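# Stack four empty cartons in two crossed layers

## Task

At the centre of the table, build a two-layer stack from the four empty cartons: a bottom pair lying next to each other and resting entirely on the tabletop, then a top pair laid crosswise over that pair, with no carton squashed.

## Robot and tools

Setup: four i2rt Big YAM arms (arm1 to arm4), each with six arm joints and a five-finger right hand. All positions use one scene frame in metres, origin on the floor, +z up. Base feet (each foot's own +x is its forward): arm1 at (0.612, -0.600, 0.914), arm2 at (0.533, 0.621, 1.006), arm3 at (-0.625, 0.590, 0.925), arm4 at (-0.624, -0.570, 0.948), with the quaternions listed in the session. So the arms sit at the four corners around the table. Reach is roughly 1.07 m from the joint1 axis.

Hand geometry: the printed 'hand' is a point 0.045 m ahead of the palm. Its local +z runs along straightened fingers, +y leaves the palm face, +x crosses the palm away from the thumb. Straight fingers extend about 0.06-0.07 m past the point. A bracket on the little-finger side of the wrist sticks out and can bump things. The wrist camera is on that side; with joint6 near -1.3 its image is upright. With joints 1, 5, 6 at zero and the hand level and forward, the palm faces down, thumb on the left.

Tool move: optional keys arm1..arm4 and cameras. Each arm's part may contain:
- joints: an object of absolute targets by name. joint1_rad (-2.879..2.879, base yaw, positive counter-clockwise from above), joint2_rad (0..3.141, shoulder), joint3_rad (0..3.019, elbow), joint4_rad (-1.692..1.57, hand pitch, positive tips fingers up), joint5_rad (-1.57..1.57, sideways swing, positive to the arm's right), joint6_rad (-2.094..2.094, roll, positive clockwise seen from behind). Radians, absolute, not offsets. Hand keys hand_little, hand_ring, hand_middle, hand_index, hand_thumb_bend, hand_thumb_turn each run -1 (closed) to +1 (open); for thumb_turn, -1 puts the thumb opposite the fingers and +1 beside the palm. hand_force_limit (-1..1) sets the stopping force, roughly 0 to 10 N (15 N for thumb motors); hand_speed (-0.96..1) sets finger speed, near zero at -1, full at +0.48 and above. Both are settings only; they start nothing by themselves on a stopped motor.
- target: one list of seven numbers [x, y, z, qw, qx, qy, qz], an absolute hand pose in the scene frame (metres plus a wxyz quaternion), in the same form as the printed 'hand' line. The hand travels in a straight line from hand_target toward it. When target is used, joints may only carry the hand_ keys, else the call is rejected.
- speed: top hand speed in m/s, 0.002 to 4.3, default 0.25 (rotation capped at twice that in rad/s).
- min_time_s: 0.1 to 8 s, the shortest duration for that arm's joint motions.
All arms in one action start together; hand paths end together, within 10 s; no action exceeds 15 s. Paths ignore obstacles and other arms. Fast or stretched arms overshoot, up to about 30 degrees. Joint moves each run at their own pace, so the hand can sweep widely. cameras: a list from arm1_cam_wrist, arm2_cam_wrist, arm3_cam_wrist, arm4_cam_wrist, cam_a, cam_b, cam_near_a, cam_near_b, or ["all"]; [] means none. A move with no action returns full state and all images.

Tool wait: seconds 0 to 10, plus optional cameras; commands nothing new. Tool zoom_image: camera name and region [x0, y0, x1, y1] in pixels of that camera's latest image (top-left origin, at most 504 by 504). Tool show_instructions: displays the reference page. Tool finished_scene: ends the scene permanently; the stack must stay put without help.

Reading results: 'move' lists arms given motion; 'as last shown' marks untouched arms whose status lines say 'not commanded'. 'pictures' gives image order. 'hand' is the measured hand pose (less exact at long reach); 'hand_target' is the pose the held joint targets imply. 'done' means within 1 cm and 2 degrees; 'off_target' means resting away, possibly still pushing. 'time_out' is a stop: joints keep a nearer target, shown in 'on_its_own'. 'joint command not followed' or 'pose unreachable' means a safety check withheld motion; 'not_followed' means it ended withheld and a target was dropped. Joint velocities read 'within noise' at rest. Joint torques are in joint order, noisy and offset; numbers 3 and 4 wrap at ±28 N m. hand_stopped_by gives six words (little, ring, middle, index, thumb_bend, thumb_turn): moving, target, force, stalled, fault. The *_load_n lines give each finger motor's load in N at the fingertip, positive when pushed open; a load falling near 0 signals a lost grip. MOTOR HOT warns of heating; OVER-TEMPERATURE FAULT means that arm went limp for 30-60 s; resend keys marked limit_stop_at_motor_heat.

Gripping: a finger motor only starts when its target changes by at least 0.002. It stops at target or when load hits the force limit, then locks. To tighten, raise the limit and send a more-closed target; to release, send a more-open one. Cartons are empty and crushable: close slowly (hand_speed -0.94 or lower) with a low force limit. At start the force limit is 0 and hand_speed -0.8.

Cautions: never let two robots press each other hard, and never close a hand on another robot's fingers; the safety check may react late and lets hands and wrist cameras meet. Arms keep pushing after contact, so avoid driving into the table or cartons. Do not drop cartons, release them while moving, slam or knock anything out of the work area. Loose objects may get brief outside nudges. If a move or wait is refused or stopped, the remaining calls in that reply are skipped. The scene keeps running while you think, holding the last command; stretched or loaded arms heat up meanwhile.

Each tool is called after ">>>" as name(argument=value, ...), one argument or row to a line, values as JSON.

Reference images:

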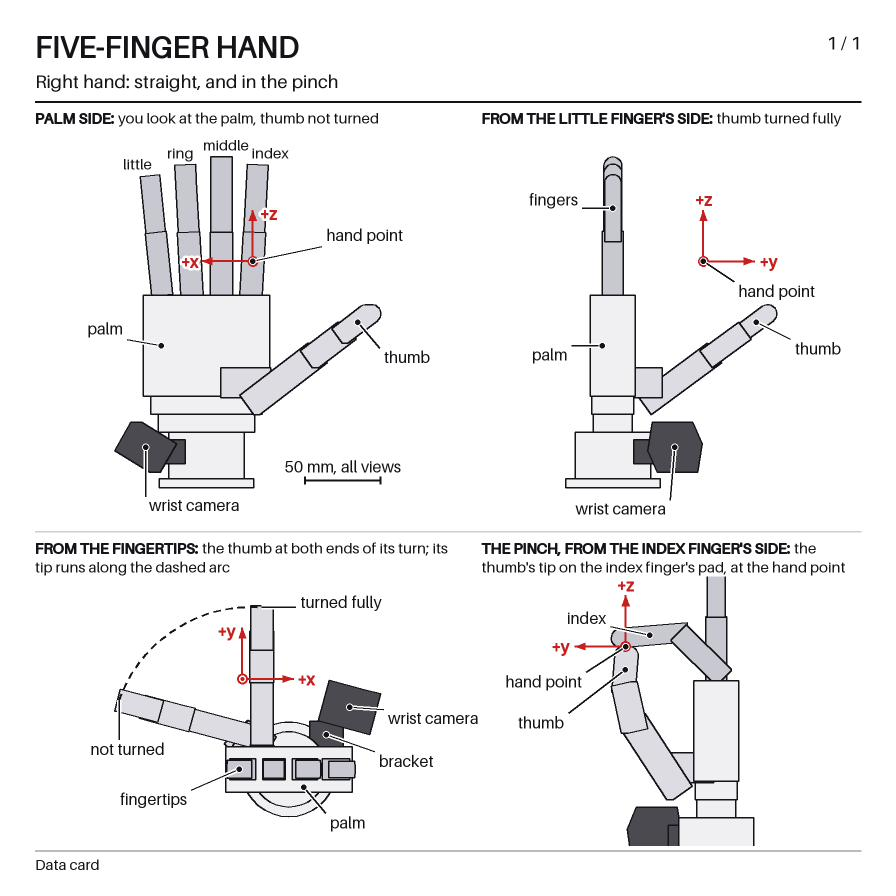

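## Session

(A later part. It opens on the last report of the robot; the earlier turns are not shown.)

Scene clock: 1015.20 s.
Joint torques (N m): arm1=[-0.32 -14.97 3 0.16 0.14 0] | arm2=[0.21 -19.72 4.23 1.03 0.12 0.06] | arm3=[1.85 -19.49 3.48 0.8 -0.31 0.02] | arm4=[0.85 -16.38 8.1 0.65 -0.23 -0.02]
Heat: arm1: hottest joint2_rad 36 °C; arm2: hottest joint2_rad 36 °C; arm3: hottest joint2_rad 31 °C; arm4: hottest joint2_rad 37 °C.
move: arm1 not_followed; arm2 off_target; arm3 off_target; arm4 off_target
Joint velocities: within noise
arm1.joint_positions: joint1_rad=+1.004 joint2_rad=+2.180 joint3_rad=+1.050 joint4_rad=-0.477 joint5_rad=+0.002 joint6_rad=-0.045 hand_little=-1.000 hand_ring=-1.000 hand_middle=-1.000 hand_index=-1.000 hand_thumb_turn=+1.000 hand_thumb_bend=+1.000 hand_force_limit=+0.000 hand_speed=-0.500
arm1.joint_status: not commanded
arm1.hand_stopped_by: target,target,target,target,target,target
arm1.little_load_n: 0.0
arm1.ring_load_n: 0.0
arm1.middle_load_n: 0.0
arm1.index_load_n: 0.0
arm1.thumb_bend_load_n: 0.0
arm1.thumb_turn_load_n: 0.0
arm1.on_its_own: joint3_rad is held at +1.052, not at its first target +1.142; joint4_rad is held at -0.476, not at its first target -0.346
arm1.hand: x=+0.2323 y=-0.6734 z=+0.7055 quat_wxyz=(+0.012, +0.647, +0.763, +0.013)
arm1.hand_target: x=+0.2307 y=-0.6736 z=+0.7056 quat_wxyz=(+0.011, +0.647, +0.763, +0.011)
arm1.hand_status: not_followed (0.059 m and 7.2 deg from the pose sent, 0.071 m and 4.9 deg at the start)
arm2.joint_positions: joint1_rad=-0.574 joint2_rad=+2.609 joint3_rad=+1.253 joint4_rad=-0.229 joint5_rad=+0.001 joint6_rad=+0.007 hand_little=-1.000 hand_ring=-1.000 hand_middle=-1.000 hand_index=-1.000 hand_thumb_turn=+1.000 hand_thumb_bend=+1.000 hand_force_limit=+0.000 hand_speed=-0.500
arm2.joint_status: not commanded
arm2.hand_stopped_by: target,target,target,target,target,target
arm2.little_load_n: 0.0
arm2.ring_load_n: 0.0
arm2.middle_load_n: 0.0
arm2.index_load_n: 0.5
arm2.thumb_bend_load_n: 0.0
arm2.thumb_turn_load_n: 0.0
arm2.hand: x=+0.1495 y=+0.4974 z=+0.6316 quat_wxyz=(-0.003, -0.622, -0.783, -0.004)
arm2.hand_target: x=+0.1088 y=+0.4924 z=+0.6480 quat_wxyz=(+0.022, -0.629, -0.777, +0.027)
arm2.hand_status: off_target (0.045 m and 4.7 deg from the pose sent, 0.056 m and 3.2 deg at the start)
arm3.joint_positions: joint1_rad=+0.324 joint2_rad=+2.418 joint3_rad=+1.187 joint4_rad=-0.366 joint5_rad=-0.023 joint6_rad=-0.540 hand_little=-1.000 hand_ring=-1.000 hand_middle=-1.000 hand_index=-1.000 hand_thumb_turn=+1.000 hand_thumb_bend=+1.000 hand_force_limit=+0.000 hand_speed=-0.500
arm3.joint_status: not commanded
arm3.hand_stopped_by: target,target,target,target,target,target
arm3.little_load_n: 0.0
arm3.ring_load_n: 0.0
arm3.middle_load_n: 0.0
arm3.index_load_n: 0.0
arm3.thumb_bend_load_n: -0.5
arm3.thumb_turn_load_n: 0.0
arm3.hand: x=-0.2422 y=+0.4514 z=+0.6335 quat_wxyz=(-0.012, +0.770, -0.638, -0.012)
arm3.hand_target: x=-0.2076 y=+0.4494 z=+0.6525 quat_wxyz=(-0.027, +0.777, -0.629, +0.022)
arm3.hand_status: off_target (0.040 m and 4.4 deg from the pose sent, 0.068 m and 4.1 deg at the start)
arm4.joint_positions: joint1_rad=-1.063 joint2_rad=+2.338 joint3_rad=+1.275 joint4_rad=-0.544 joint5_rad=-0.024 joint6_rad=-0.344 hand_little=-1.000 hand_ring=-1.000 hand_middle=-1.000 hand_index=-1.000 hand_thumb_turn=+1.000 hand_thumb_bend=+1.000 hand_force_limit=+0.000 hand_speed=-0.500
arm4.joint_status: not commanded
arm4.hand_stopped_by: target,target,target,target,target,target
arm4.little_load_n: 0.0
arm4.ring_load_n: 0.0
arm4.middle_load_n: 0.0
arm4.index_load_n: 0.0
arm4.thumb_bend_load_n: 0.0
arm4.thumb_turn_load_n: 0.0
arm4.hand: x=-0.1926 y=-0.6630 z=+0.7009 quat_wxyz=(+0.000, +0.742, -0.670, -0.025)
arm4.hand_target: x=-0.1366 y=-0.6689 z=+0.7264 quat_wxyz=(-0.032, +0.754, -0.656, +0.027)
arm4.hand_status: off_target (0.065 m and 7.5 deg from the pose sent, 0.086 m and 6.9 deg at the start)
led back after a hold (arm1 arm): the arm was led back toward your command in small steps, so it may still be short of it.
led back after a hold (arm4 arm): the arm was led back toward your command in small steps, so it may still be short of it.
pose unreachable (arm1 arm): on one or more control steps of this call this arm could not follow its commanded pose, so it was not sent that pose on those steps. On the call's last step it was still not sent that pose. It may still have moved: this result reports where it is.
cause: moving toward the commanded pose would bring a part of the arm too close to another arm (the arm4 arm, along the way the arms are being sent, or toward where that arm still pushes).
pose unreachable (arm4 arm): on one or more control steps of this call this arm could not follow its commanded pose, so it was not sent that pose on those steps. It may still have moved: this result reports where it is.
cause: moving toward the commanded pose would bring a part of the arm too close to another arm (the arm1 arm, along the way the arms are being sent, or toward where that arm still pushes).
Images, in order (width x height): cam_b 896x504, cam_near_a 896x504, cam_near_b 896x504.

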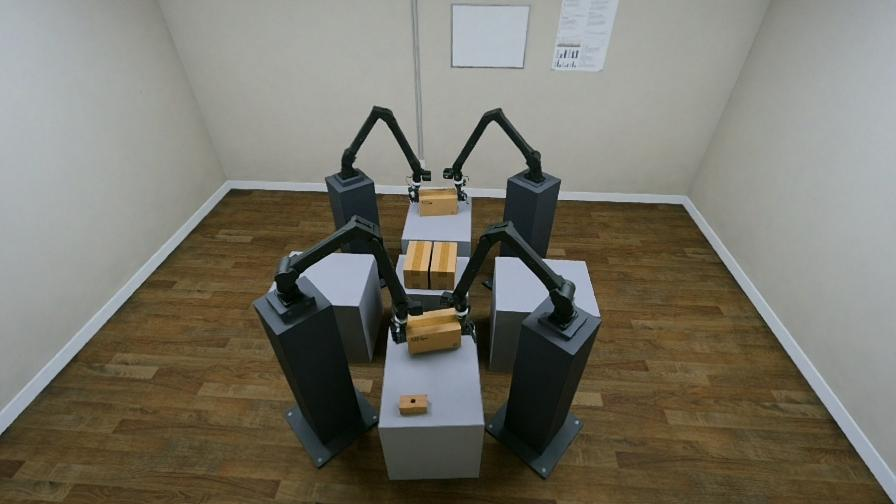

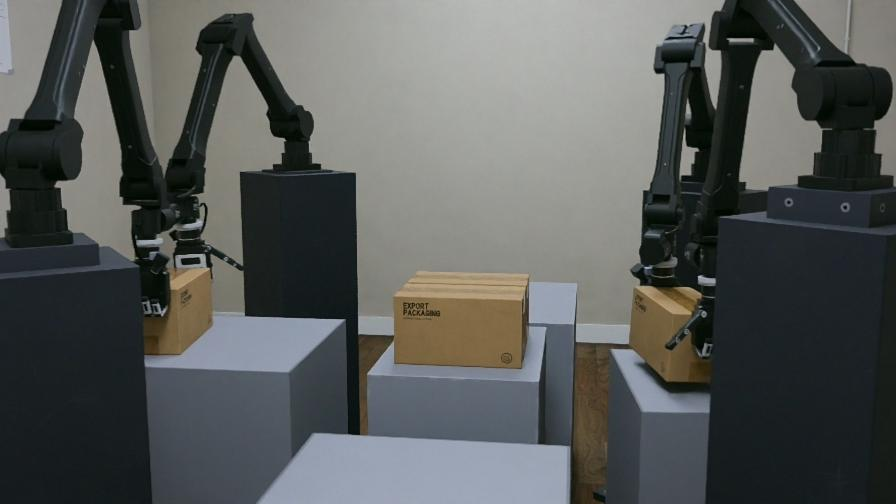

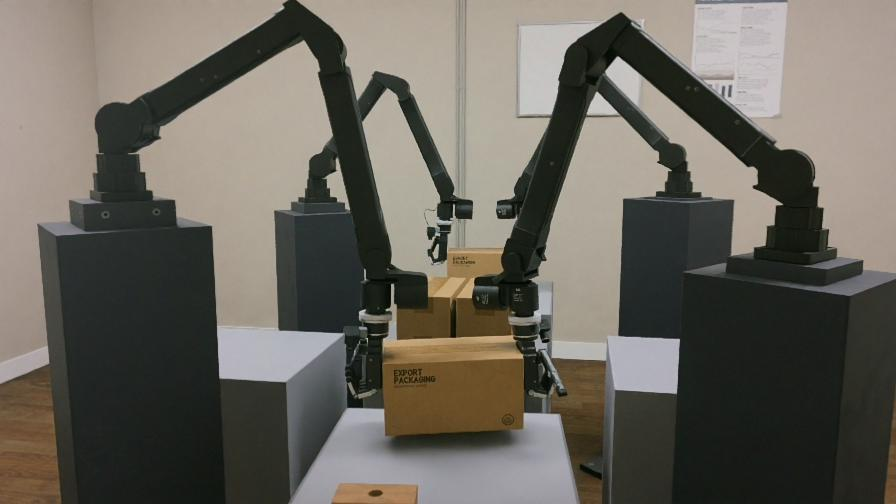

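>>> move(
  arm1={"target": [0.250, -0.674, 0.700, 0, 0.6561, 0.7547, 0], "speed": 0.08},
  arm4={"target": [-0.205, -0.666, 0.705, 0, 0.7547, -0.6561, 0], "speed": 0.08},
  arm2={"target": [0.108, 0.492, 0.747, -0.0220, 0.6289, 0.7766, -0.0271], "speed": 0.08},
  arm3={"target": [-0.207, 0.449, 0.752, -0.0271, 0.7766, -0.6289, 0.0220], "speed": 0.08},
)

>>> move(
  arm1={"target": [0.245, -0.672, 0.668, -0.0286, 0.6554, 0.7540, -0.0329], "speed": 0.06},
  arm4={"target": [-0.205, -0.664, 0.672, -0.0329, 0.7540, -0.6554, 0.0286], "speed": 0.06},
  arm2={"target": [0.108, 0.492, 0.860, -0.0220, 0.6289, 0.7766, -0.0271], "speed": 0.1},
  arm3={"target": [-0.207, 0.449, 0.865, -0.0271, 0.7766, -0.6289, 0.0220], "speed": 0.1},
  cameras=["cam_a", "cam_b", "cam_near_a", "cam_near_b"],
)

>>> zoom_image(
  camera="cam_near_a",
  region=[100, 220, 240, 380],
)

>>> zoom_image(
  camera="cam_near_b",
  region=[350, 220, 560, 380],
)

>>> zoom_image(
  camera="cam_near_a",
  region=[360, 250, 560, 390],
)

>>> zoom_image(
  camera="cam_b",
  region=[380, 180, 490, 330],
)

Scene clock: 1040.47 s.
Joint torques (N m): arm1=[-0.03 -14.97 2 0.34 0.14 0.09] | arm2=[0.15 -19.02 6.04 1.24 0.11 0.11] | arm3=[2.02 -18.32 5.09 1.09 -0.31 0.07] | arm4=[-0.26 -14.56 3.22 0.44 0.12 0.04]
Heat: arm1: hottest joint2_rad 36 °C; arm2: hottest joint2_rad 36 °C; arm3: hottest joint2_rad 32 °C; arm4: hottest joint2_rad 37 °C.
move: arm1 done; arm2 off_target; arm3 off_target; arm4 off_target
Joint velocities: within noise
arm1.joint_positions: joint1_rad=+1.004 joint2_rad=+2.170 joint3_rad=+0.970 joint4_rad=-0.391 joint5_rad=+0.002 joint6_rad=-0.031 hand_little=-1.000 hand_ring=-1.000 hand_middle=-1.000 hand_index=-1.000 hand_thumb_turn=+1.000 hand_thumb_bend=+1.000 hand_force_limit=+0.000 hand_speed=-0.500
arm1.joint_status: not commanded
arm1.hand_stopped_by: target,target,target,target,target,target
arm1.little_load_n: 0.0
arm1.ring_load_n: 0.0
arm1.middle_load_n: 0.0
arm1.index_load_n: 0.0
arm1.thumb_bend_load_n: 0.0
arm1.thumb_turn_load_n: 0.0
arm1.hand: x=+0.2546 y=-0.6717 z=+0.6965 quat_wxyz=(+0.007, +0.652, +0.758, +0.007)
arm1.hand_target: x=+0.2501 y=-0.6740 z=+0.7000 quat_wxyz=(+0.000, +0.656, +0.755, +0.000)
arm1.hand_status: done (0.006 m and 1.2 deg from the pose sent, 0.019 m and 2.5 deg at the start)
arm2.joint_positions: joint1_rad=-0.574 joint2_rad=+2.357 joint3_rad=+1.128 joint4_rad=-0.369 joint5_rad=+0.001 joint6_rad=+0.002 hand_little=-1.000 hand_ring=-1.000 hand_middle=-1.000 hand_index=-1.000 hand_thumb_turn=+1.000 hand_thumb_bend=+1.000 hand_force_limit=+0.000 hand_speed=-0.500
arm2.joint_status: not commanded
arm2.hand_stopped_by: target,target,target,target,target,target
arm2.little_load_n: 0.0
arm2.ring_load_n: 0.0
arm2.middle_load_n: 0.0
arm2.index_load_n: 0.0
arm2.thumb_bend_load_n: 0.0
arm2.thumb_turn_load_n: 0.0
arm2.hand: x=+0.1515 y=+0.4982 z=+0.7313 quat_wxyz=(-0.007, -0.620, -0.784, -0.009)
arm2.hand_target: x=+0.1091 y=+0.4925 z=+0.7484 quat_wxyz=(+0.022, -0.629, -0.777, +0.027)
arm2.hand_status: off_target (0.047 m and 5.5 deg from the pose sent, 0.123 m and 4.7 deg at the start)
arm3.joint_positions: joint1_rad=+0.324 joint2_rad=+2.180 joint3_rad=+1.122 joint4_rad=-0.550 joint5_rad=-0.023 joint6_rad=-0.542 hand_little=-1.000 hand_ring=-1.000 hand_middle=-1.000 hand_index=-1.000 hand_thumb_turn=+1.000 hand_thumb_bend=+1.000 hand_force_limit=+0.000 hand_speed=-0.500
arm3.joint_status: not commanded
arm3.hand_stopped_by: target,target,target,target,target,target
arm3.little_load_n: 0.0
arm3.ring_load_n: 0.0
arm3.middle_load_n: 0.0
arm3.index_load_n: 0.0
arm3.thumb_bend_load_n: 0.0
arm3.thumb_turn_load_n: 0.0
arm3.hand: x=-0.2431 y=+0.4509 z=+0.7335 quat_wxyz=(-0.010, +0.771, -0.637, -0.017)
arm3.hand_target: x=-0.2079 y=+0.4496 z=+0.7528 quat_wxyz=(-0.028, +0.777, -0.629, +0.022)
arm3.hand_status: off_target (0.041 m and 5.0 deg from the pose sent, 0.124 m and 4.4 deg at the start)
arm4.joint_positions: joint1_rad=-1.062 joint2_rad=+2.319 joint3_rad=+1.197 joint4_rad=-0.476 joint5_rad=-0.002 joint6_rad=-0.371 hand_little=-1.000 hand_ring=-1.000 hand_middle=-1.000 hand_index=-1.000 hand_thumb_turn=+1.000 hand_thumb_bend=+1.000 hand_force_limit=+0.000 hand_speed=-0.500
arm4.joint_status: not commanded
arm4.hand_stopped_by: target,target,target,target,target,target
arm4.little_load_n: 0.0
arm4.ring_load_n: 0.0
arm4.middle_load_n: 0.5
arm4.index_load_n: 0.0
arm4.thumb_bend_load_n: 0.0
arm4.thumb_turn_load_n: 0.0
arm4.hand: x=-0.2155 y=-0.6636 z=+0.6959 quat_wxyz=(+0.007, +0.751, -0.660, -0.016)
arm4.hand_target: x=-0.2051 y=-0.6660 z=+0.7050 quat_wxyz=(+0.000, +0.755, -0.656, +0.000)
arm4.hand_status: off_target (0.014 m and 2.1 deg from the pose sent, 0.013 m and 3.6 deg at the start)
pictures: none

Scene clock: 1042.10 s.
Joint torques (N m): arm1=[-0.67 -12.34 1.74 0.61 0.07 0.06] | arm2=[0.15 -17.2 8.29 1.47 0.11 0.12] | arm3=[1.96 -16.5 8.28 1.18 -0.47 0.1] | arm4=[-0.79 -11.99 2.91 0.76 -0.05 0.05]
Heat: arm1: hottest joint2_rad 36 °C; arm2: hottest joint2_rad 36 °C; arm3: hottest joint2_rad 32 °C; arm4: hottest joint2_rad 37 °C.
move: arm1 done; arm2 off_target; arm3 off_target; arm4 done
Joint velocities: within noise
arm1.joint_positions: joint1_rad=+1.004 joint2_rad=+2.197 joint3_rad=+0.932 joint4_rad=-0.210 joint5_rad=+0.002 joint6_rad=-0.031 hand_little=-1.000 hand_ring=-1.000 hand_middle=-1.000 hand_index=-1.000 hand_thumb_turn=+1.000 hand_thumb_bend=+1.000 hand_force_limit=+0.000 hand_speed=-0.500
arm1.joint_status: not commanded
arm1.hand_stopped_by: target,target,target,target,target,target
arm1.little_load_n: 0.0
arm1.ring_load_n: 0.0
arm1.middle_load_n: 0.0
arm1.index_load_n: 0.0
arm1.thumb_bend_load_n: 0.0
arm1.thumb_turn_load_n: 0.0
arm1.hand: x=+0.2398 y=-0.6735 z=+0.6748 quat_wxyz=(-0.032, +0.652, +0.757, -0.036)
arm1.hand_target: x=+0.2451 y=-0.6720 z=+0.6682 quat_wxyz=(-0.029, +0.655, +0.754, -0.033)
arm1.hand_status: done (0.009 m and 0.8 deg from the pose sent, 0.030 m and 6.1 deg at the start)
arm2.joint_positions: joint1_rad=-0.574 joint2_rad=+2.083 joint3_rad=+1.075 joint4_rad=-0.591 joint5_rad=+0.001 joint6_rad=+0.001 hand_little=-1.000 hand_ring=-1.000 hand_middle=-1.000 hand_index=-1.000 hand_thumb_turn=+1.000 hand_thumb_bend=+1.000 hand_force_limit=+0.000 hand_speed=-0.500
arm2.joint_status: not commanded
arm2.hand_stopped_by: target,target,target,target,target,target
arm2.little_load_n: 0.0
arm2.ring_load_n: 0.5
arm2.middle_load_n: 0.5
arm2.index_load_n: 0.0
arm2.thumb_bend_load_n: 0.0
arm2.thumb_turn_load_n: 0.0
arm2.hand: x=+0.1478 y=+0.4975 z=+0.8455 quat_wxyz=(-0.007, -0.620, -0.785, -0.010)
arm2.hand_target: x=+0.1091 y=+0.4925 z=+0.8617 quat_wxyz=(+0.022, -0.629, -0.777, +0.027)
arm2.hand_status: off_target (0.043 m and 5.6 deg from the pose sent, 0.136 m and 5.5 deg at the start)
arm3.joint_positions: joint1_rad=+0.325 joint2_rad=+1.940 joint3_rad=+1.114 joint4_rad=-0.803 joint5_rad=-0.019 joint6_rad=-0.544 hand_little=-1.000 hand_ring=-1.000 hand_middle=-1.000 hand_index=-1.000 hand_thumb_turn=+1.000 hand_thumb_bend=+1.000 hand_force_limit=+0.000 hand_speed=-0.500
arm3.joint_status: not commanded
arm3.hand_stopped_by: target,target,target,target,target,target
arm3.little_load_n: 0.0
arm3.ring_load_n: 0.0
arm3.middle_load_n: 0.0
arm3.index_load_n: 0.0
arm3.thumb_bend_load_n: -0.5
arm3.thumb_turn_load_n: -0.5
arm3.hand: x=-0.2508 y=+0.4520 z=+0.8444 quat_wxyz=(-0.005, +0.771, -0.636, -0.026)
arm3.hand_target: x=-0.2089 y=+0.4498 z=+0.8668 quat_wxyz=(-0.028, +0.777, -0.629, +0.022)
arm3.hand_status: off_target (0.048 m and 6.2 deg from the pose sent, 0.136 m and 5.0 deg at the start)
arm4.joint_positions: joint1_rad=-1.062 joint2_rad=+2.327 joint3_rad=+1.150 joint4_rad=-0.303 joint5_rad=-0.031 joint6_rad=-0.379 hand_little=-1.000 hand_ring=-1.000 hand_middle=-1.000 hand_index=-1.000 hand_thumb_turn=+1.000 hand_thumb_bend=+1.000 hand_force_limit=+0.000 hand_speed=-0.500
arm4.joint_status: not commanded
arm4.hand_stopped_by: target,target,target,target,target,target
arm4.little_load_n: 0.0
arm4.ring_load_n: 0.0
arm4.middle_load_n: 0.0
arm4.index_load_n: 0.0
arm4.thumb_bend_load_n: 0.0
arm4.thumb_turn_load_n: 0.0
arm4.hand: x=-0.2004 y=-0.6621 z=+0.6779 quat_wxyz=(-0.033, +0.754, -0.656, +0.030)
arm4.hand_target: x=-0.2051 y=-0.6639 z=+0.6721 quat_wxyz=(-0.033, +0.754, -0.655, +0.028)
arm4.hand_status: done (0.008 m and 0.1 deg from the pose sent, 0.026 m and 6.9 deg at the start)
Images, in order (width x height): cam_a 896x504, cam_b 896x504, cam_near_a 896x504, cam_near_b 896x504.

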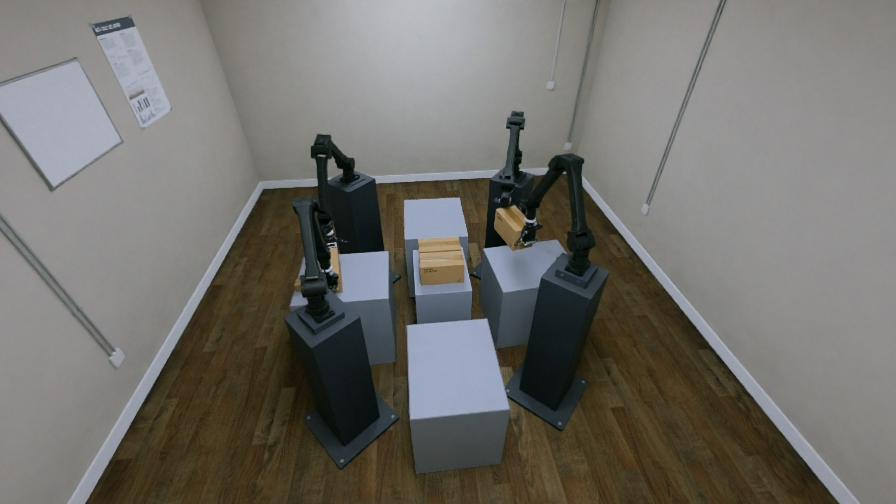

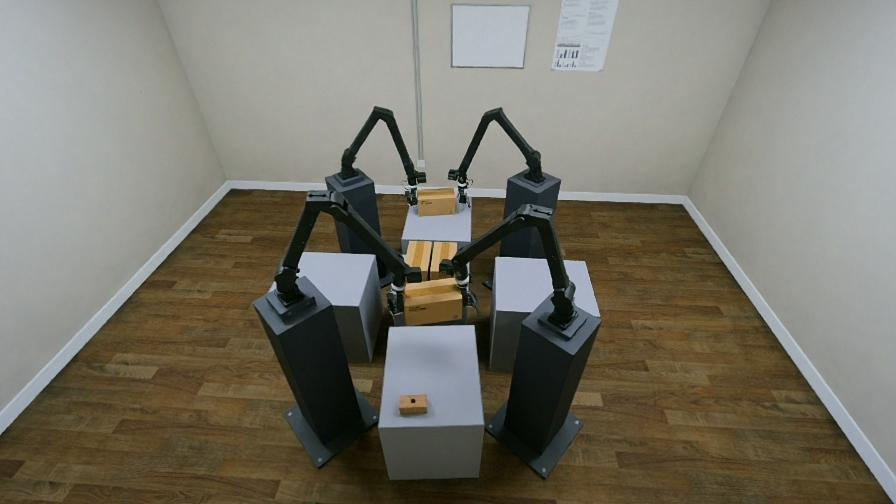

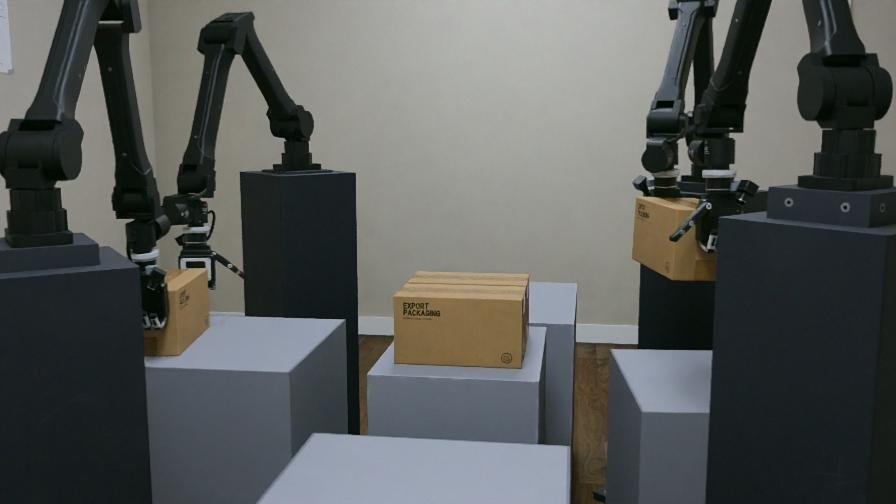

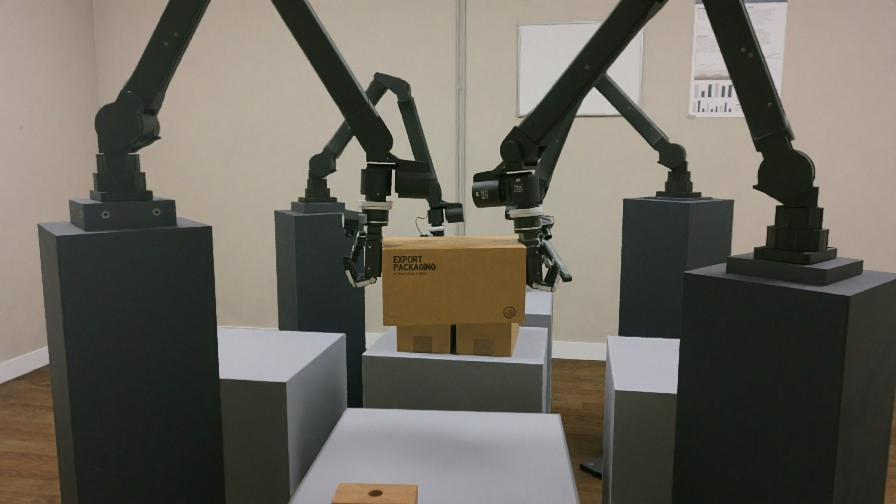

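Scaled by 3.150.

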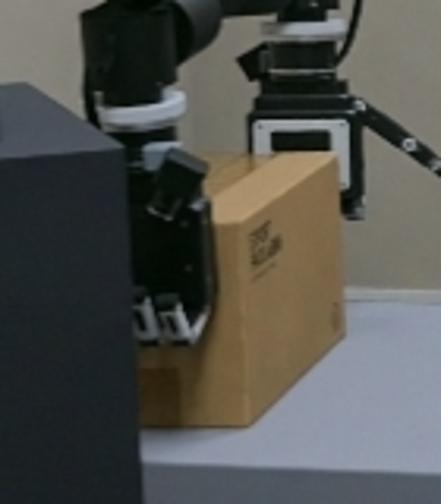

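Scaled by 2.400.

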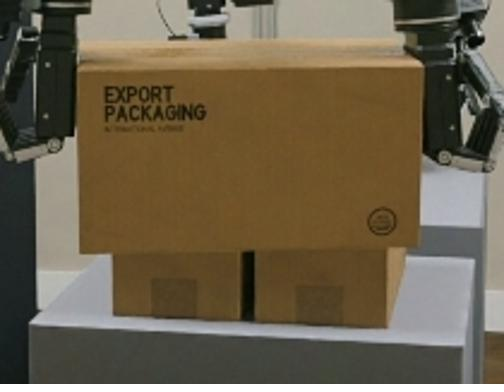

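Scaled by 2.520.

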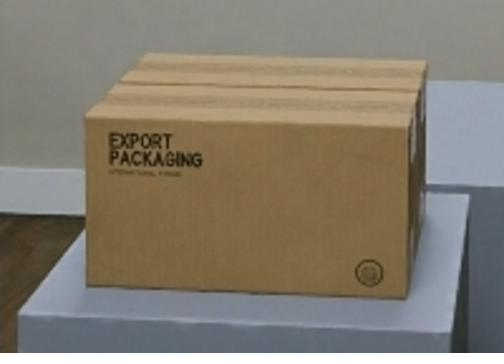

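Scaled by 3.360.

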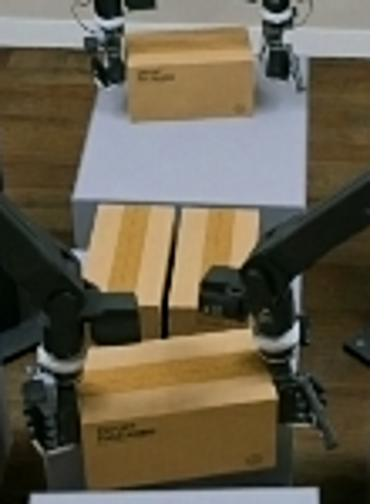

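>>> move(
  arm2={"target": [0.1702, 0.056, 0.862, -0.0249, 0.7129, 0.7005, -0.0245], "speed": 0.12},
  arm3={"target": [-0.1452, 0.085, 0.867, -0.0245, 0.7005, -0.7129, 0.0249], "speed": 0.12},
  arm1={"target": [0.238, -0.671, 0.668, -0.0286, 0.6554, 0.7540, -0.0329], "speed": 0.06},
  arm4={"target": [-0.205, -0.681, 0.672, -0.0329, 0.7540, -0.6554, 0.0286], "speed": 0.06},
  cameras=["cam_a", "cam_b", "cam_near_a", "cam_near_b"],
)

>>> zoom_image(
  camera="cam_near_b",
  region=[350, 180, 560, 380],
)

>>> zoom_image(
  camera="cam_near_a",
  region=[360, 150, 600, 390],
)

>>> zoom_image(
  camera="cam_b",
  region=[380, 180, 490, 330],
)

>>> zoom_image(
  camera="cam_a",
  region=[380, 180, 520, 320],
)

>>> zoom_image(
  camera="cam_near_a",
  region=[100, 220, 240, 380],
)

Scene clock: 1080.17 s.
Joint torques (N m): arm1=[-1.03 -12.16 3.12 0.12 0.06 0.02] | arm2=[-2.02 -20.19 12.93 1.01 1.03 0.09] | arm3=[3.37 -22.07 10.88 1.02 -0.71 0.29] | arm4=[-1.03 -11.69 3.92 0.25 -0.06 0.05]
Heat: arm1: hottest joint2_rad 34 °C; arm2: hottest joint2_rad 38 °C; arm3: hottest joint2_rad 32 °C; arm4: hottest joint2_rad 35 °C.
move: arm1 done; arm2 off_target; arm3 off_target; arm4 done
Joint velocities: within noise
arm1.joint_positions: joint1_rad=+1.004 joint2_rad=+2.201 joint3_rad=+0.932 joint4_rad=-0.210 joint5_rad=+0.002 joint6_rad=-0.031 hand_little=-1.000 hand_ring=-1.000 hand_middle=-1.000 hand_index=-1.000 hand_thumb_turn=+1.000 hand_thumb_bend=+1.000 hand_force_limit=+0.000 hand_speed=-0.500
arm1.joint_status: not commanded
arm1.hand_stopped_by: target,target,target,target,target,target
arm1.little_load_n: 0.0
arm1.ring_load_n: 0.5
arm1.middle_load_n: 0.5
arm1.index_load_n: 0.0
arm1.thumb_bend_load_n: 0.0
arm1.thumb_turn_load_n: 0.0
arm1.hand: x=+0.2411 y=-0.6734 z=+0.6736 quat_wxyz=(-0.031, +0.652, +0.757, -0.035)
arm1.hand_target: x=+0.2380 y=-0.6710 z=+0.6681 quat_wxyz=(-0.029, +0.655, +0.754, -0.033)
arm1.hand_status: done (0.007 m and 0.7 deg from the pose sent, 0.008 m and 0.8 deg at the start)
arm2.joint_positions: joint1_rad=+0.151 joint2_rad=+2.385 joint3_rad=+1.756 joint4_rad=-0.965 joint5_rad=+0.029 joint6_rad=+0.923 hand_little=-1.000 hand_ring=-1.000 hand_middle=-1.000 hand_index=-1.000 hand_thumb_turn=+1.000 hand_thumb_bend=+1.000 hand_force_limit=+0.000 hand_speed=-0.500
arm2.joint_status: not commanded
arm2.hand_stopped_by: target,target,target,target,target,target
arm2.little_load_n: 0.0
arm2.ring_load_n: 0.0
arm2.middle_load_n: 0.0
arm2.index_load_n: 0.5
arm2.thumb_bend_load_n: -0.5
arm2.thumb_turn_load_n: 0.0
arm2.hand: x=+0.2179 y=+0.0660 z=+0.8548 quat_wxyz=(+0.017, -0.694, -0.720, -0.008)
arm2.hand_target: x=+0.1715 y=+0.0587 z=+0.8638 quat_wxyz=(+0.025, -0.713, -0.700, +0.025)
arm2.hand_status: off_target (0.049 m and 4.9 deg from the pose sent, 0.442 m and 15.4 deg at the start)
arm3.joint_positions: joint1_rad=-0.156 joint2_rad=+2.533 joint3_rad=+2.273 joint4_rad=-1.334 joint5_rad=-0.023 joint6_rad=-0.798 hand_little=-1.000 hand_ring=-1.000 hand_middle=-1.000 hand_index=-1.000 hand_thumb_turn=+1.000 hand_thumb_bend=+1.000 hand_force_limit=+0.000 hand_speed=-0.500
arm3.joint_status: not commanded
arm3.hand_stopped_by: target,target,target,target,target,target
arm3.little_load_n: 0.0
arm3.ring_load_n: 0.5
arm3.middle_load_n: 0.0
arm3.index_load_n: 0.0
arm3.thumb_bend_load_n: 0.0
arm3.thumb_turn_load_n: 0.0
arm3.hand: x=-0.1859 y=+0.0831 z=+0.8555 quat_wxyz=(-0.018, +0.695, -0.719, -0.008)
arm3.hand_target: x=-0.1468 y=+0.0870 z=+0.8680 quat_wxyz=(-0.026, +0.701, -0.713, +0.025)
arm3.hand_status: off_target (0.042 m and 4.0 deg from the pose sent, 0.383 m and 13.5 deg at the start)
arm4.joint_positions: joint1_rad=-1.093 joint2_rad=+2.330 joint3_rad=+1.150 joint4_rad=-0.303 joint5_rad=-0.033 joint6_rad=-0.413 hand_little=-1.000 hand_ring=-1.000 hand_middle=-1.000 hand_index=-1.000 hand_thumb_turn=+1.000 hand_thumb_bend=+1.000 hand_force_limit=+0.000 hand_speed=-0.500
arm4.joint_status: not commanded
arm4.hand_stopped_by: target,target,target,target,target,target
arm4.little_load_n: 0.0
arm4.ring_load_n: 0.0
arm4.middle_load_n: 0.0
arm4.index_load_n: 0.5
arm4.thumb_bend_load_n: 0.0
arm4.thumb_turn_load_n: 0.0
arm4.hand: x=-0.2051 y=-0.6764 z=+0.6767 quat_wxyz=(-0.032, +0.755, -0.654, +0.029)
arm4.hand_target: x=-0.2051 y=-0.6810 z=+0.6720 quat_wxyz=(-0.033, +0.754, -0.655, +0.029)
arm4.hand_status: done (0.007 m and 0.2 deg from the pose sent, 0.020 m and 0.1 deg at the start)
Images, in order (width x height): cam_a 896x504, cam_b 896x504, cam_near_a 896x504, cam_near_b 896x504.

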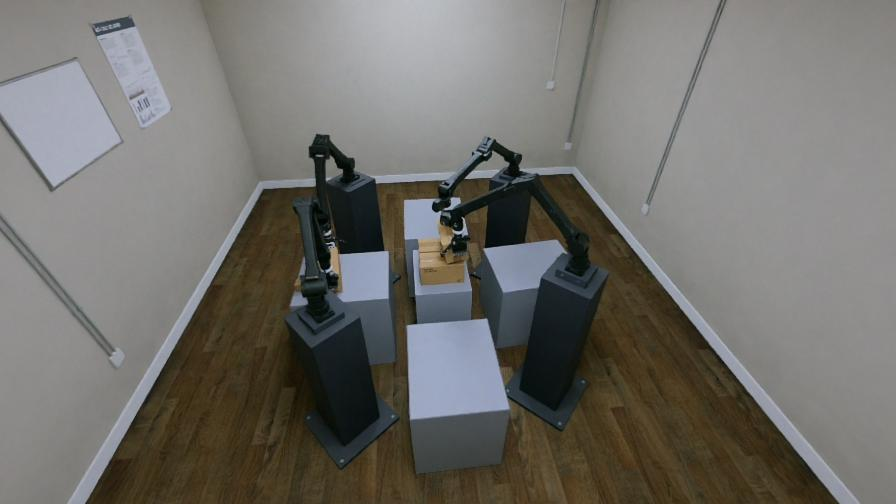

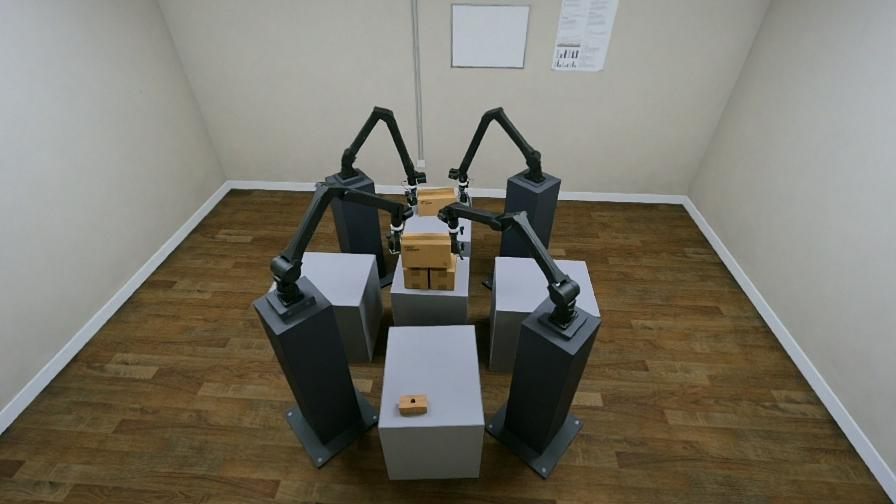

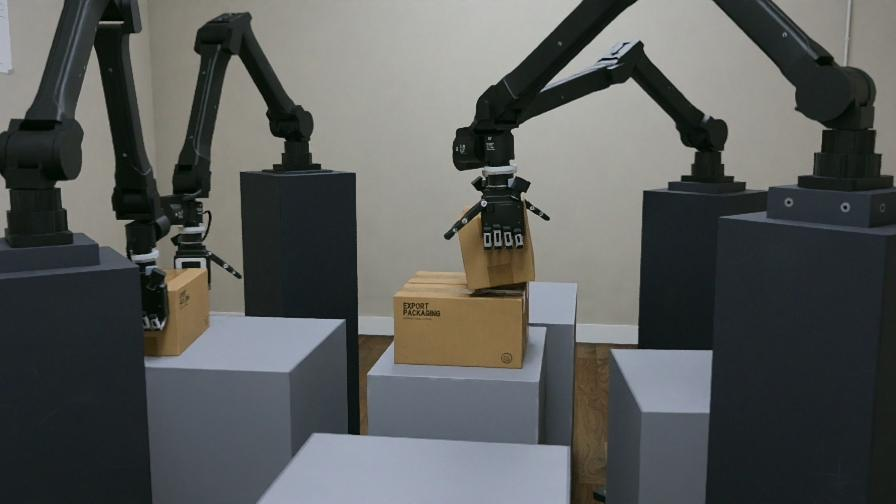

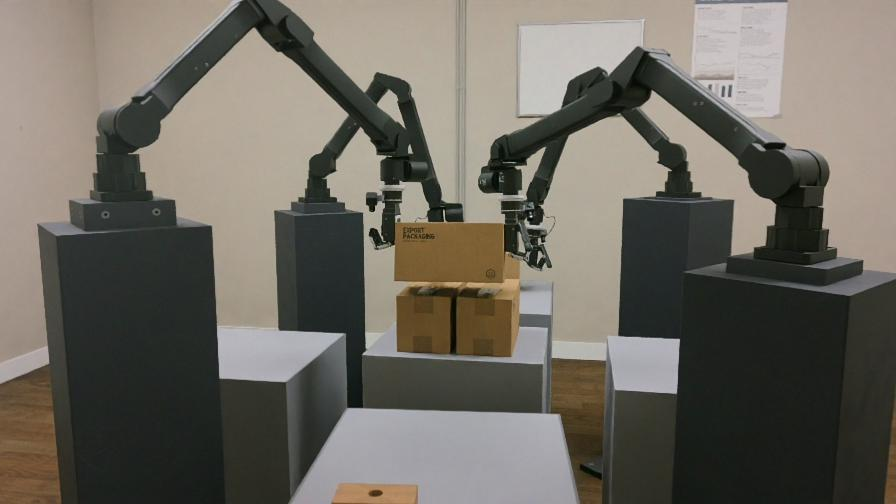

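Scaled by 2.400.

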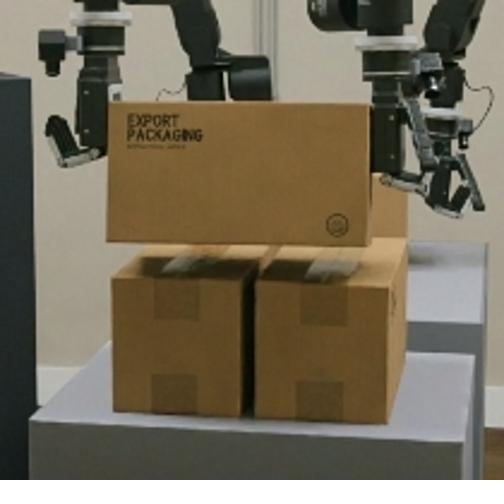

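Scaled by 2.100.

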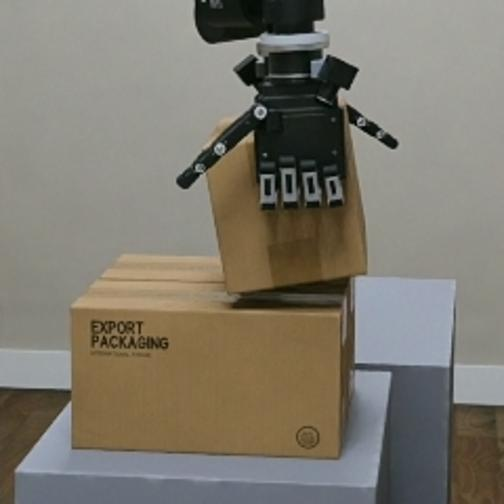

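Scaled by 3.360.

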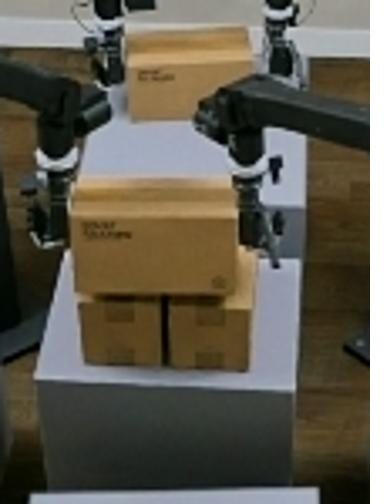

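Scaled by 3.600.

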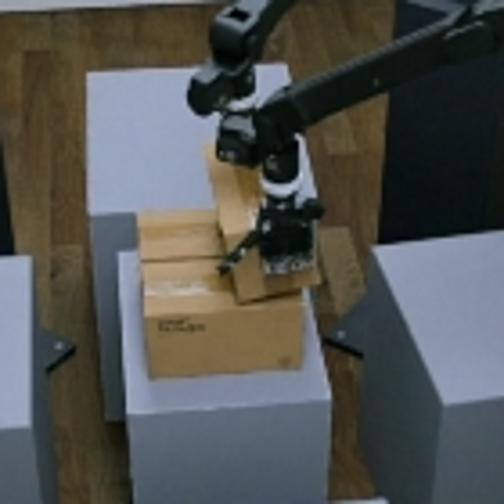

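Scaled by 3.150.

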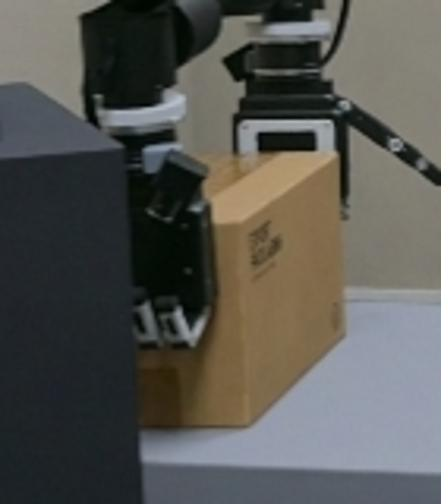

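>>> move(
  arm2={"target": [0.158, 0.0244, 0.832, -0.0256, 0.7339, 0.6784, -0.0237], "speed": 0.06},
  arm3={"target": [-0.155, 0.0726, 0.837, -0.0237, 0.6784, -0.7339, 0.0256], "speed": 0.06},
  arm1={"target": [0.184, -0.672, 0.664, -0.0286, 0.6554, 0.7540, -0.0329], "speed": 0.08},
  arm4={"target": [-0.146, -0.679, 0.668, -0.0329, 0.7540, -0.6554, 0.0286], "speed": 0.08},
  cameras=["cam_a", "cam_b", "cam_near_a", "cam_near_b"],
)

>>> zoom_image(
  camera="cam_near_b",
  region=[350, 180, 560, 380],
)

>>> zoom_image(
  camera="cam_near_a",
  region=[360, 150, 600, 390],
)

>>> zoom_image(
  camera="cam_a",
  region=[400, 220, 500, 300],
)

>>> zoom_image(
  camera="cam_b",
  region=[380, 180, 490, 310],
)

>>> zoom_image(
  camera="cam_near_a",
  region=[100, 220, 240, 380],
)

Scene clock: 1109.33 s.
Joint torques (N m): arm1=[-1.49 -14.45 6.05 0.59 0.07 0.04] | arm2=[-1.73 -20.89 12.93 0.99 1.19 0.13] | arm3=[3.31 -22.42 10.51 1.99 -0.69 0.49] | arm4=[1.44 -13.51 8.13 0.32 -0.18 0.01]
Heat: arm1: hottest joint2_rad 33 °C; arm2: hottest joint3_rad 38 °C; arm3: hottest joint2_rad 32 °C; arm4: hottest joint2_rad 35 °C.
move: arm1 off_target; arm2 off_target; arm3 off_target; arm4 off_target
Joint velocities: within noise
arm1.joint_positions: joint1_rad=+0.998 joint2_rad=+2.272 joint3_rad=+1.057 joint4_rad=-0.336 joint5_rad=+0.000 joint6_rad=-0.044 hand_little=-1.000 hand_ring=-1.000 hand_middle=-1.000 hand_index=-1.000 hand_thumb_turn=+1.000 hand_thumb_bend=+1.000 hand_force_limit=+0.000 hand_speed=-0.500
arm1.joint_status: not commanded
arm1.hand_stopped_by: target,target,target,target,target,target
arm1.little_load_n: 0.0
arm1.ring_load_n: 0.0
arm1.middle_load_n: 0.0
arm1.index_load_n: 0.0
arm1.thumb_bend_load_n: 0.0
arm1.thumb_turn_load_n: 0.0
arm1.hand: x=+0.2225 y=-0.6726 z=+0.6633 quat_wxyz=(-0.007, +0.649, +0.760, -0.009)
arm1.hand_target: x=+0.1849 y=-0.6716 z=+0.6660 quat_wxyz=(-0.029, +0.655, +0.754, -0.033)
arm1.hand_status: off_target (0.039 m and 3.9 deg from the pose sent, 0.058 m and 0.6 deg at the start)
arm2.joint_positions: joint1_rad=+0.159 joint2_rad=+2.500 joint3_rad=+1.915 joint4_rad=-1.002 joint5_rad=+0.026 joint6_rad=+0.995 hand_little=-1.000 hand_ring=-1.000 hand_middle=-1.000 hand_index=-1.000 hand_thumb_turn=+1.000 hand_thumb_bend=+1.000 hand_force_limit=+0.000 hand_speed=-0.500
arm2.joint_status: not commanded
arm2.hand_stopped_by: target,target,target,target,target,target
arm2.little_load_n: 0.0
arm2.ring_load_n: 0.0
arm2.middle_load_n: 0.0
arm2.index_load_n: 0.0
arm2.thumb_bend_load_n: 0.0
arm2.thumb_turn_load_n: -0.5
arm2.hand: x=+0.2016 y=+0.0314 z=+0.8301 quat_wxyz=(+0.015, -0.716, -0.698, -0.004)
arm2.hand_target: x=+0.1592 y=+0.0268 z=+0.8336 quat_wxyz=(+0.026, -0.734, -0.678, +0.024)
arm2.hand_status: off_target (0.044 m and 4.5 deg from the pose sent, 0.076 m and 7.6 deg at the start)
arm3.joint_positions: joint1_rad=-0.181 joint2_rad=+2.574 joint3_rad=+2.273 joint4_rad=-1.315 joint5_rad=-0.023 joint6_rad=-0.781 hand_little=-1.000 hand_ring=-1.000 hand_middle=-1.000 hand_index=-1.000 hand_thumb_turn=+1.000 hand_thumb_bend=+1.000 hand_force_limit=+0.000 hand_speed=-0.500
arm3.joint_status: not commanded
arm3.hand_stopped_by: target,target,target,target,target,target
arm3.little_load_n: 0.0
arm3.ring_load_n: 0.0
arm3.middle_load_n: 0.0
arm3.index_load_n: 0.0
arm3.thumb_bend_load_n: 0.0
arm3.thumb_turn_load_n: 0.0
arm3.hand: x=-0.2001 y=+0.0764 z=+0.8276 quat_wxyz=(-0.018, +0.679, -0.733, -0.019)
arm3.hand_target: x=-0.1566 y=+0.0751 z=+0.8390 quat_wxyz=(-0.025, +0.679, -0.733, +0.026)
arm3.hand_status: off_target (0.046 m and 5.1 deg from the pose sent, 0.038 m and 4.7 deg at the start)
arm4.joint_positions: joint1_rad=-1.092 joint2_rad=+2.409 joint3_rad=+1.275 joint4_rad=-0.425 joint5_rad=-0.028 joint6_rad=-0.376 hand_little=-1.000 hand_ring=-1.000 hand_middle=-1.000 hand_index=-1.000 hand_thumb_turn=+1.000 hand_thumb_bend=+1.000 hand_force_limit=+0.000 hand_speed=-0.500
arm4.joint_status: not commanded
arm4.hand_stopped_by: target,target,target,target,target,target
arm4.little_load_n: 0.5
arm4.ring_load_n: 0.0
arm4.middle_load_n: 0.0
arm4.index_load_n: 0.0
arm4.thumb_bend_load_n: 0.0
arm4.thumb_turn_load_n: 0.0
arm4.hand: x=-0.1928 y=-0.6782 z=+0.6625 quat_wxyz=(-0.013, +0.743, -0.669, -0.005)
arm4.hand_target: x=-0.1475 y=-0.6783 z=+0.6706 quat_wxyz=(-0.033, +0.754, -0.655, +0.029)
arm4.hand_status: off_target (0.047 m and 4.9 deg from the pose sent, 0.060 m and 0.2 deg at the start)
Images, in order (width x height): cam_a 896x504, cam_b 896x504, cam_near_a 896x504, cam_near_b 896x504.

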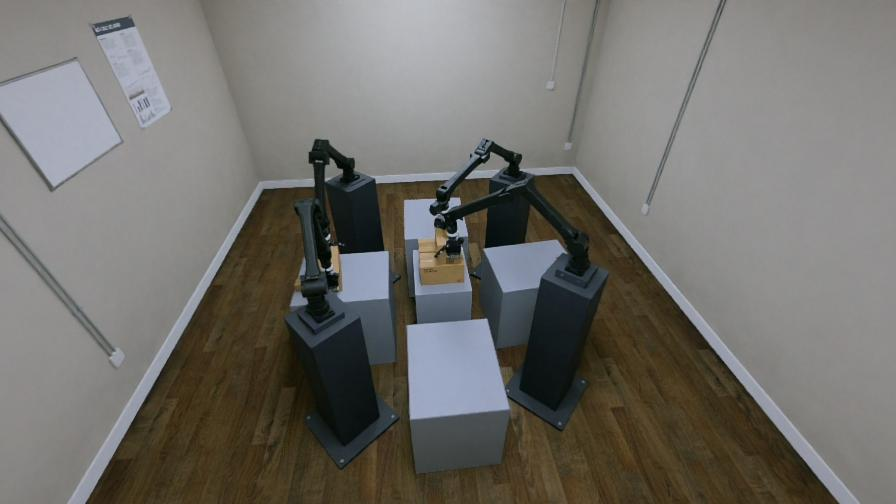

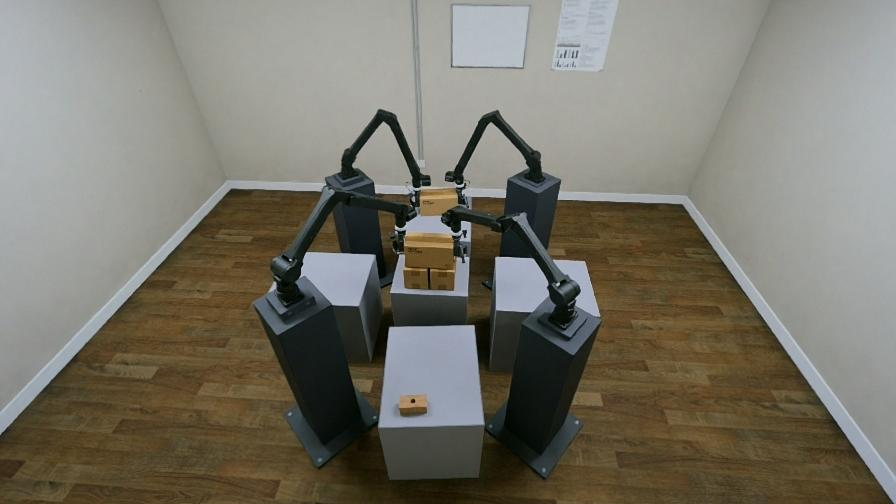

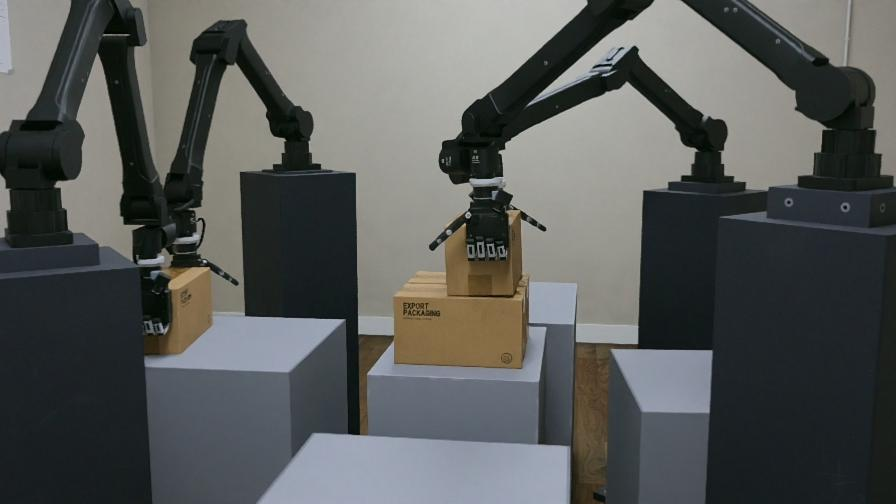

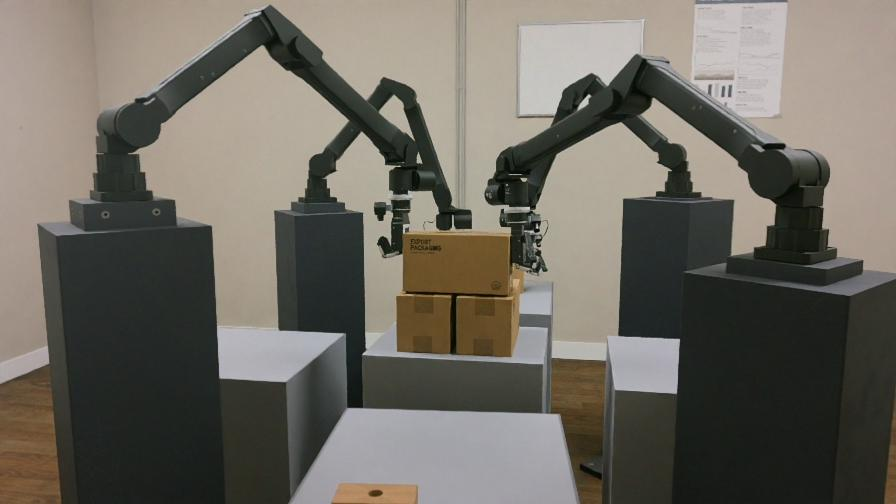

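Scaled by 2.400.

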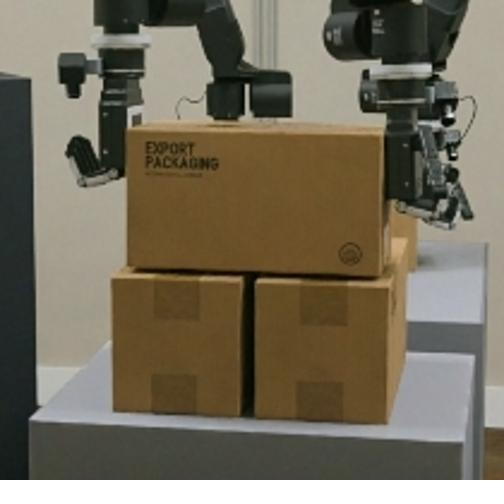

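Scaled by 2.100.

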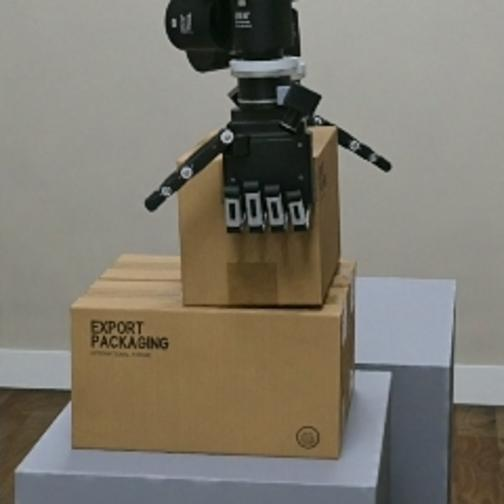

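Scaled by 5.040.

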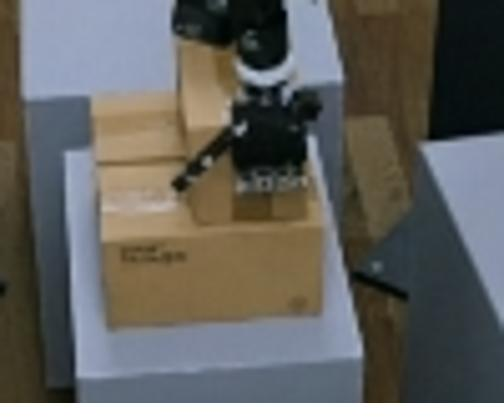

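Scaled by 3.877.

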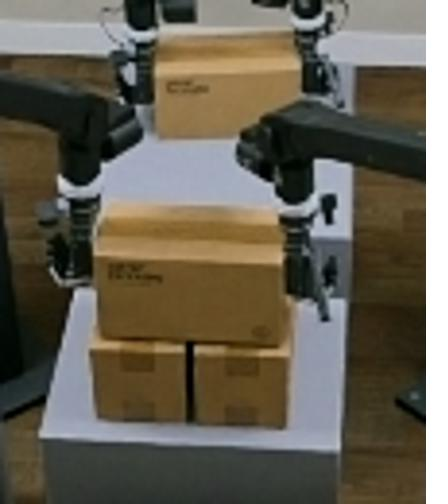

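Scaled by 3.150.

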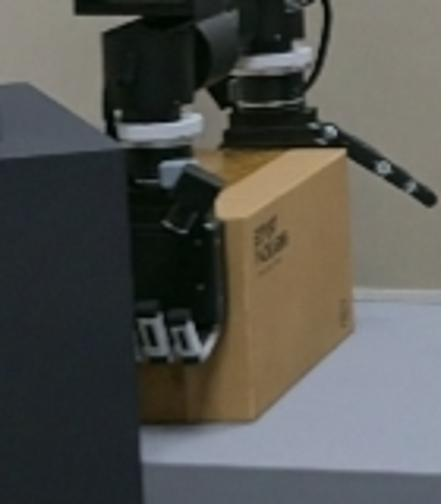

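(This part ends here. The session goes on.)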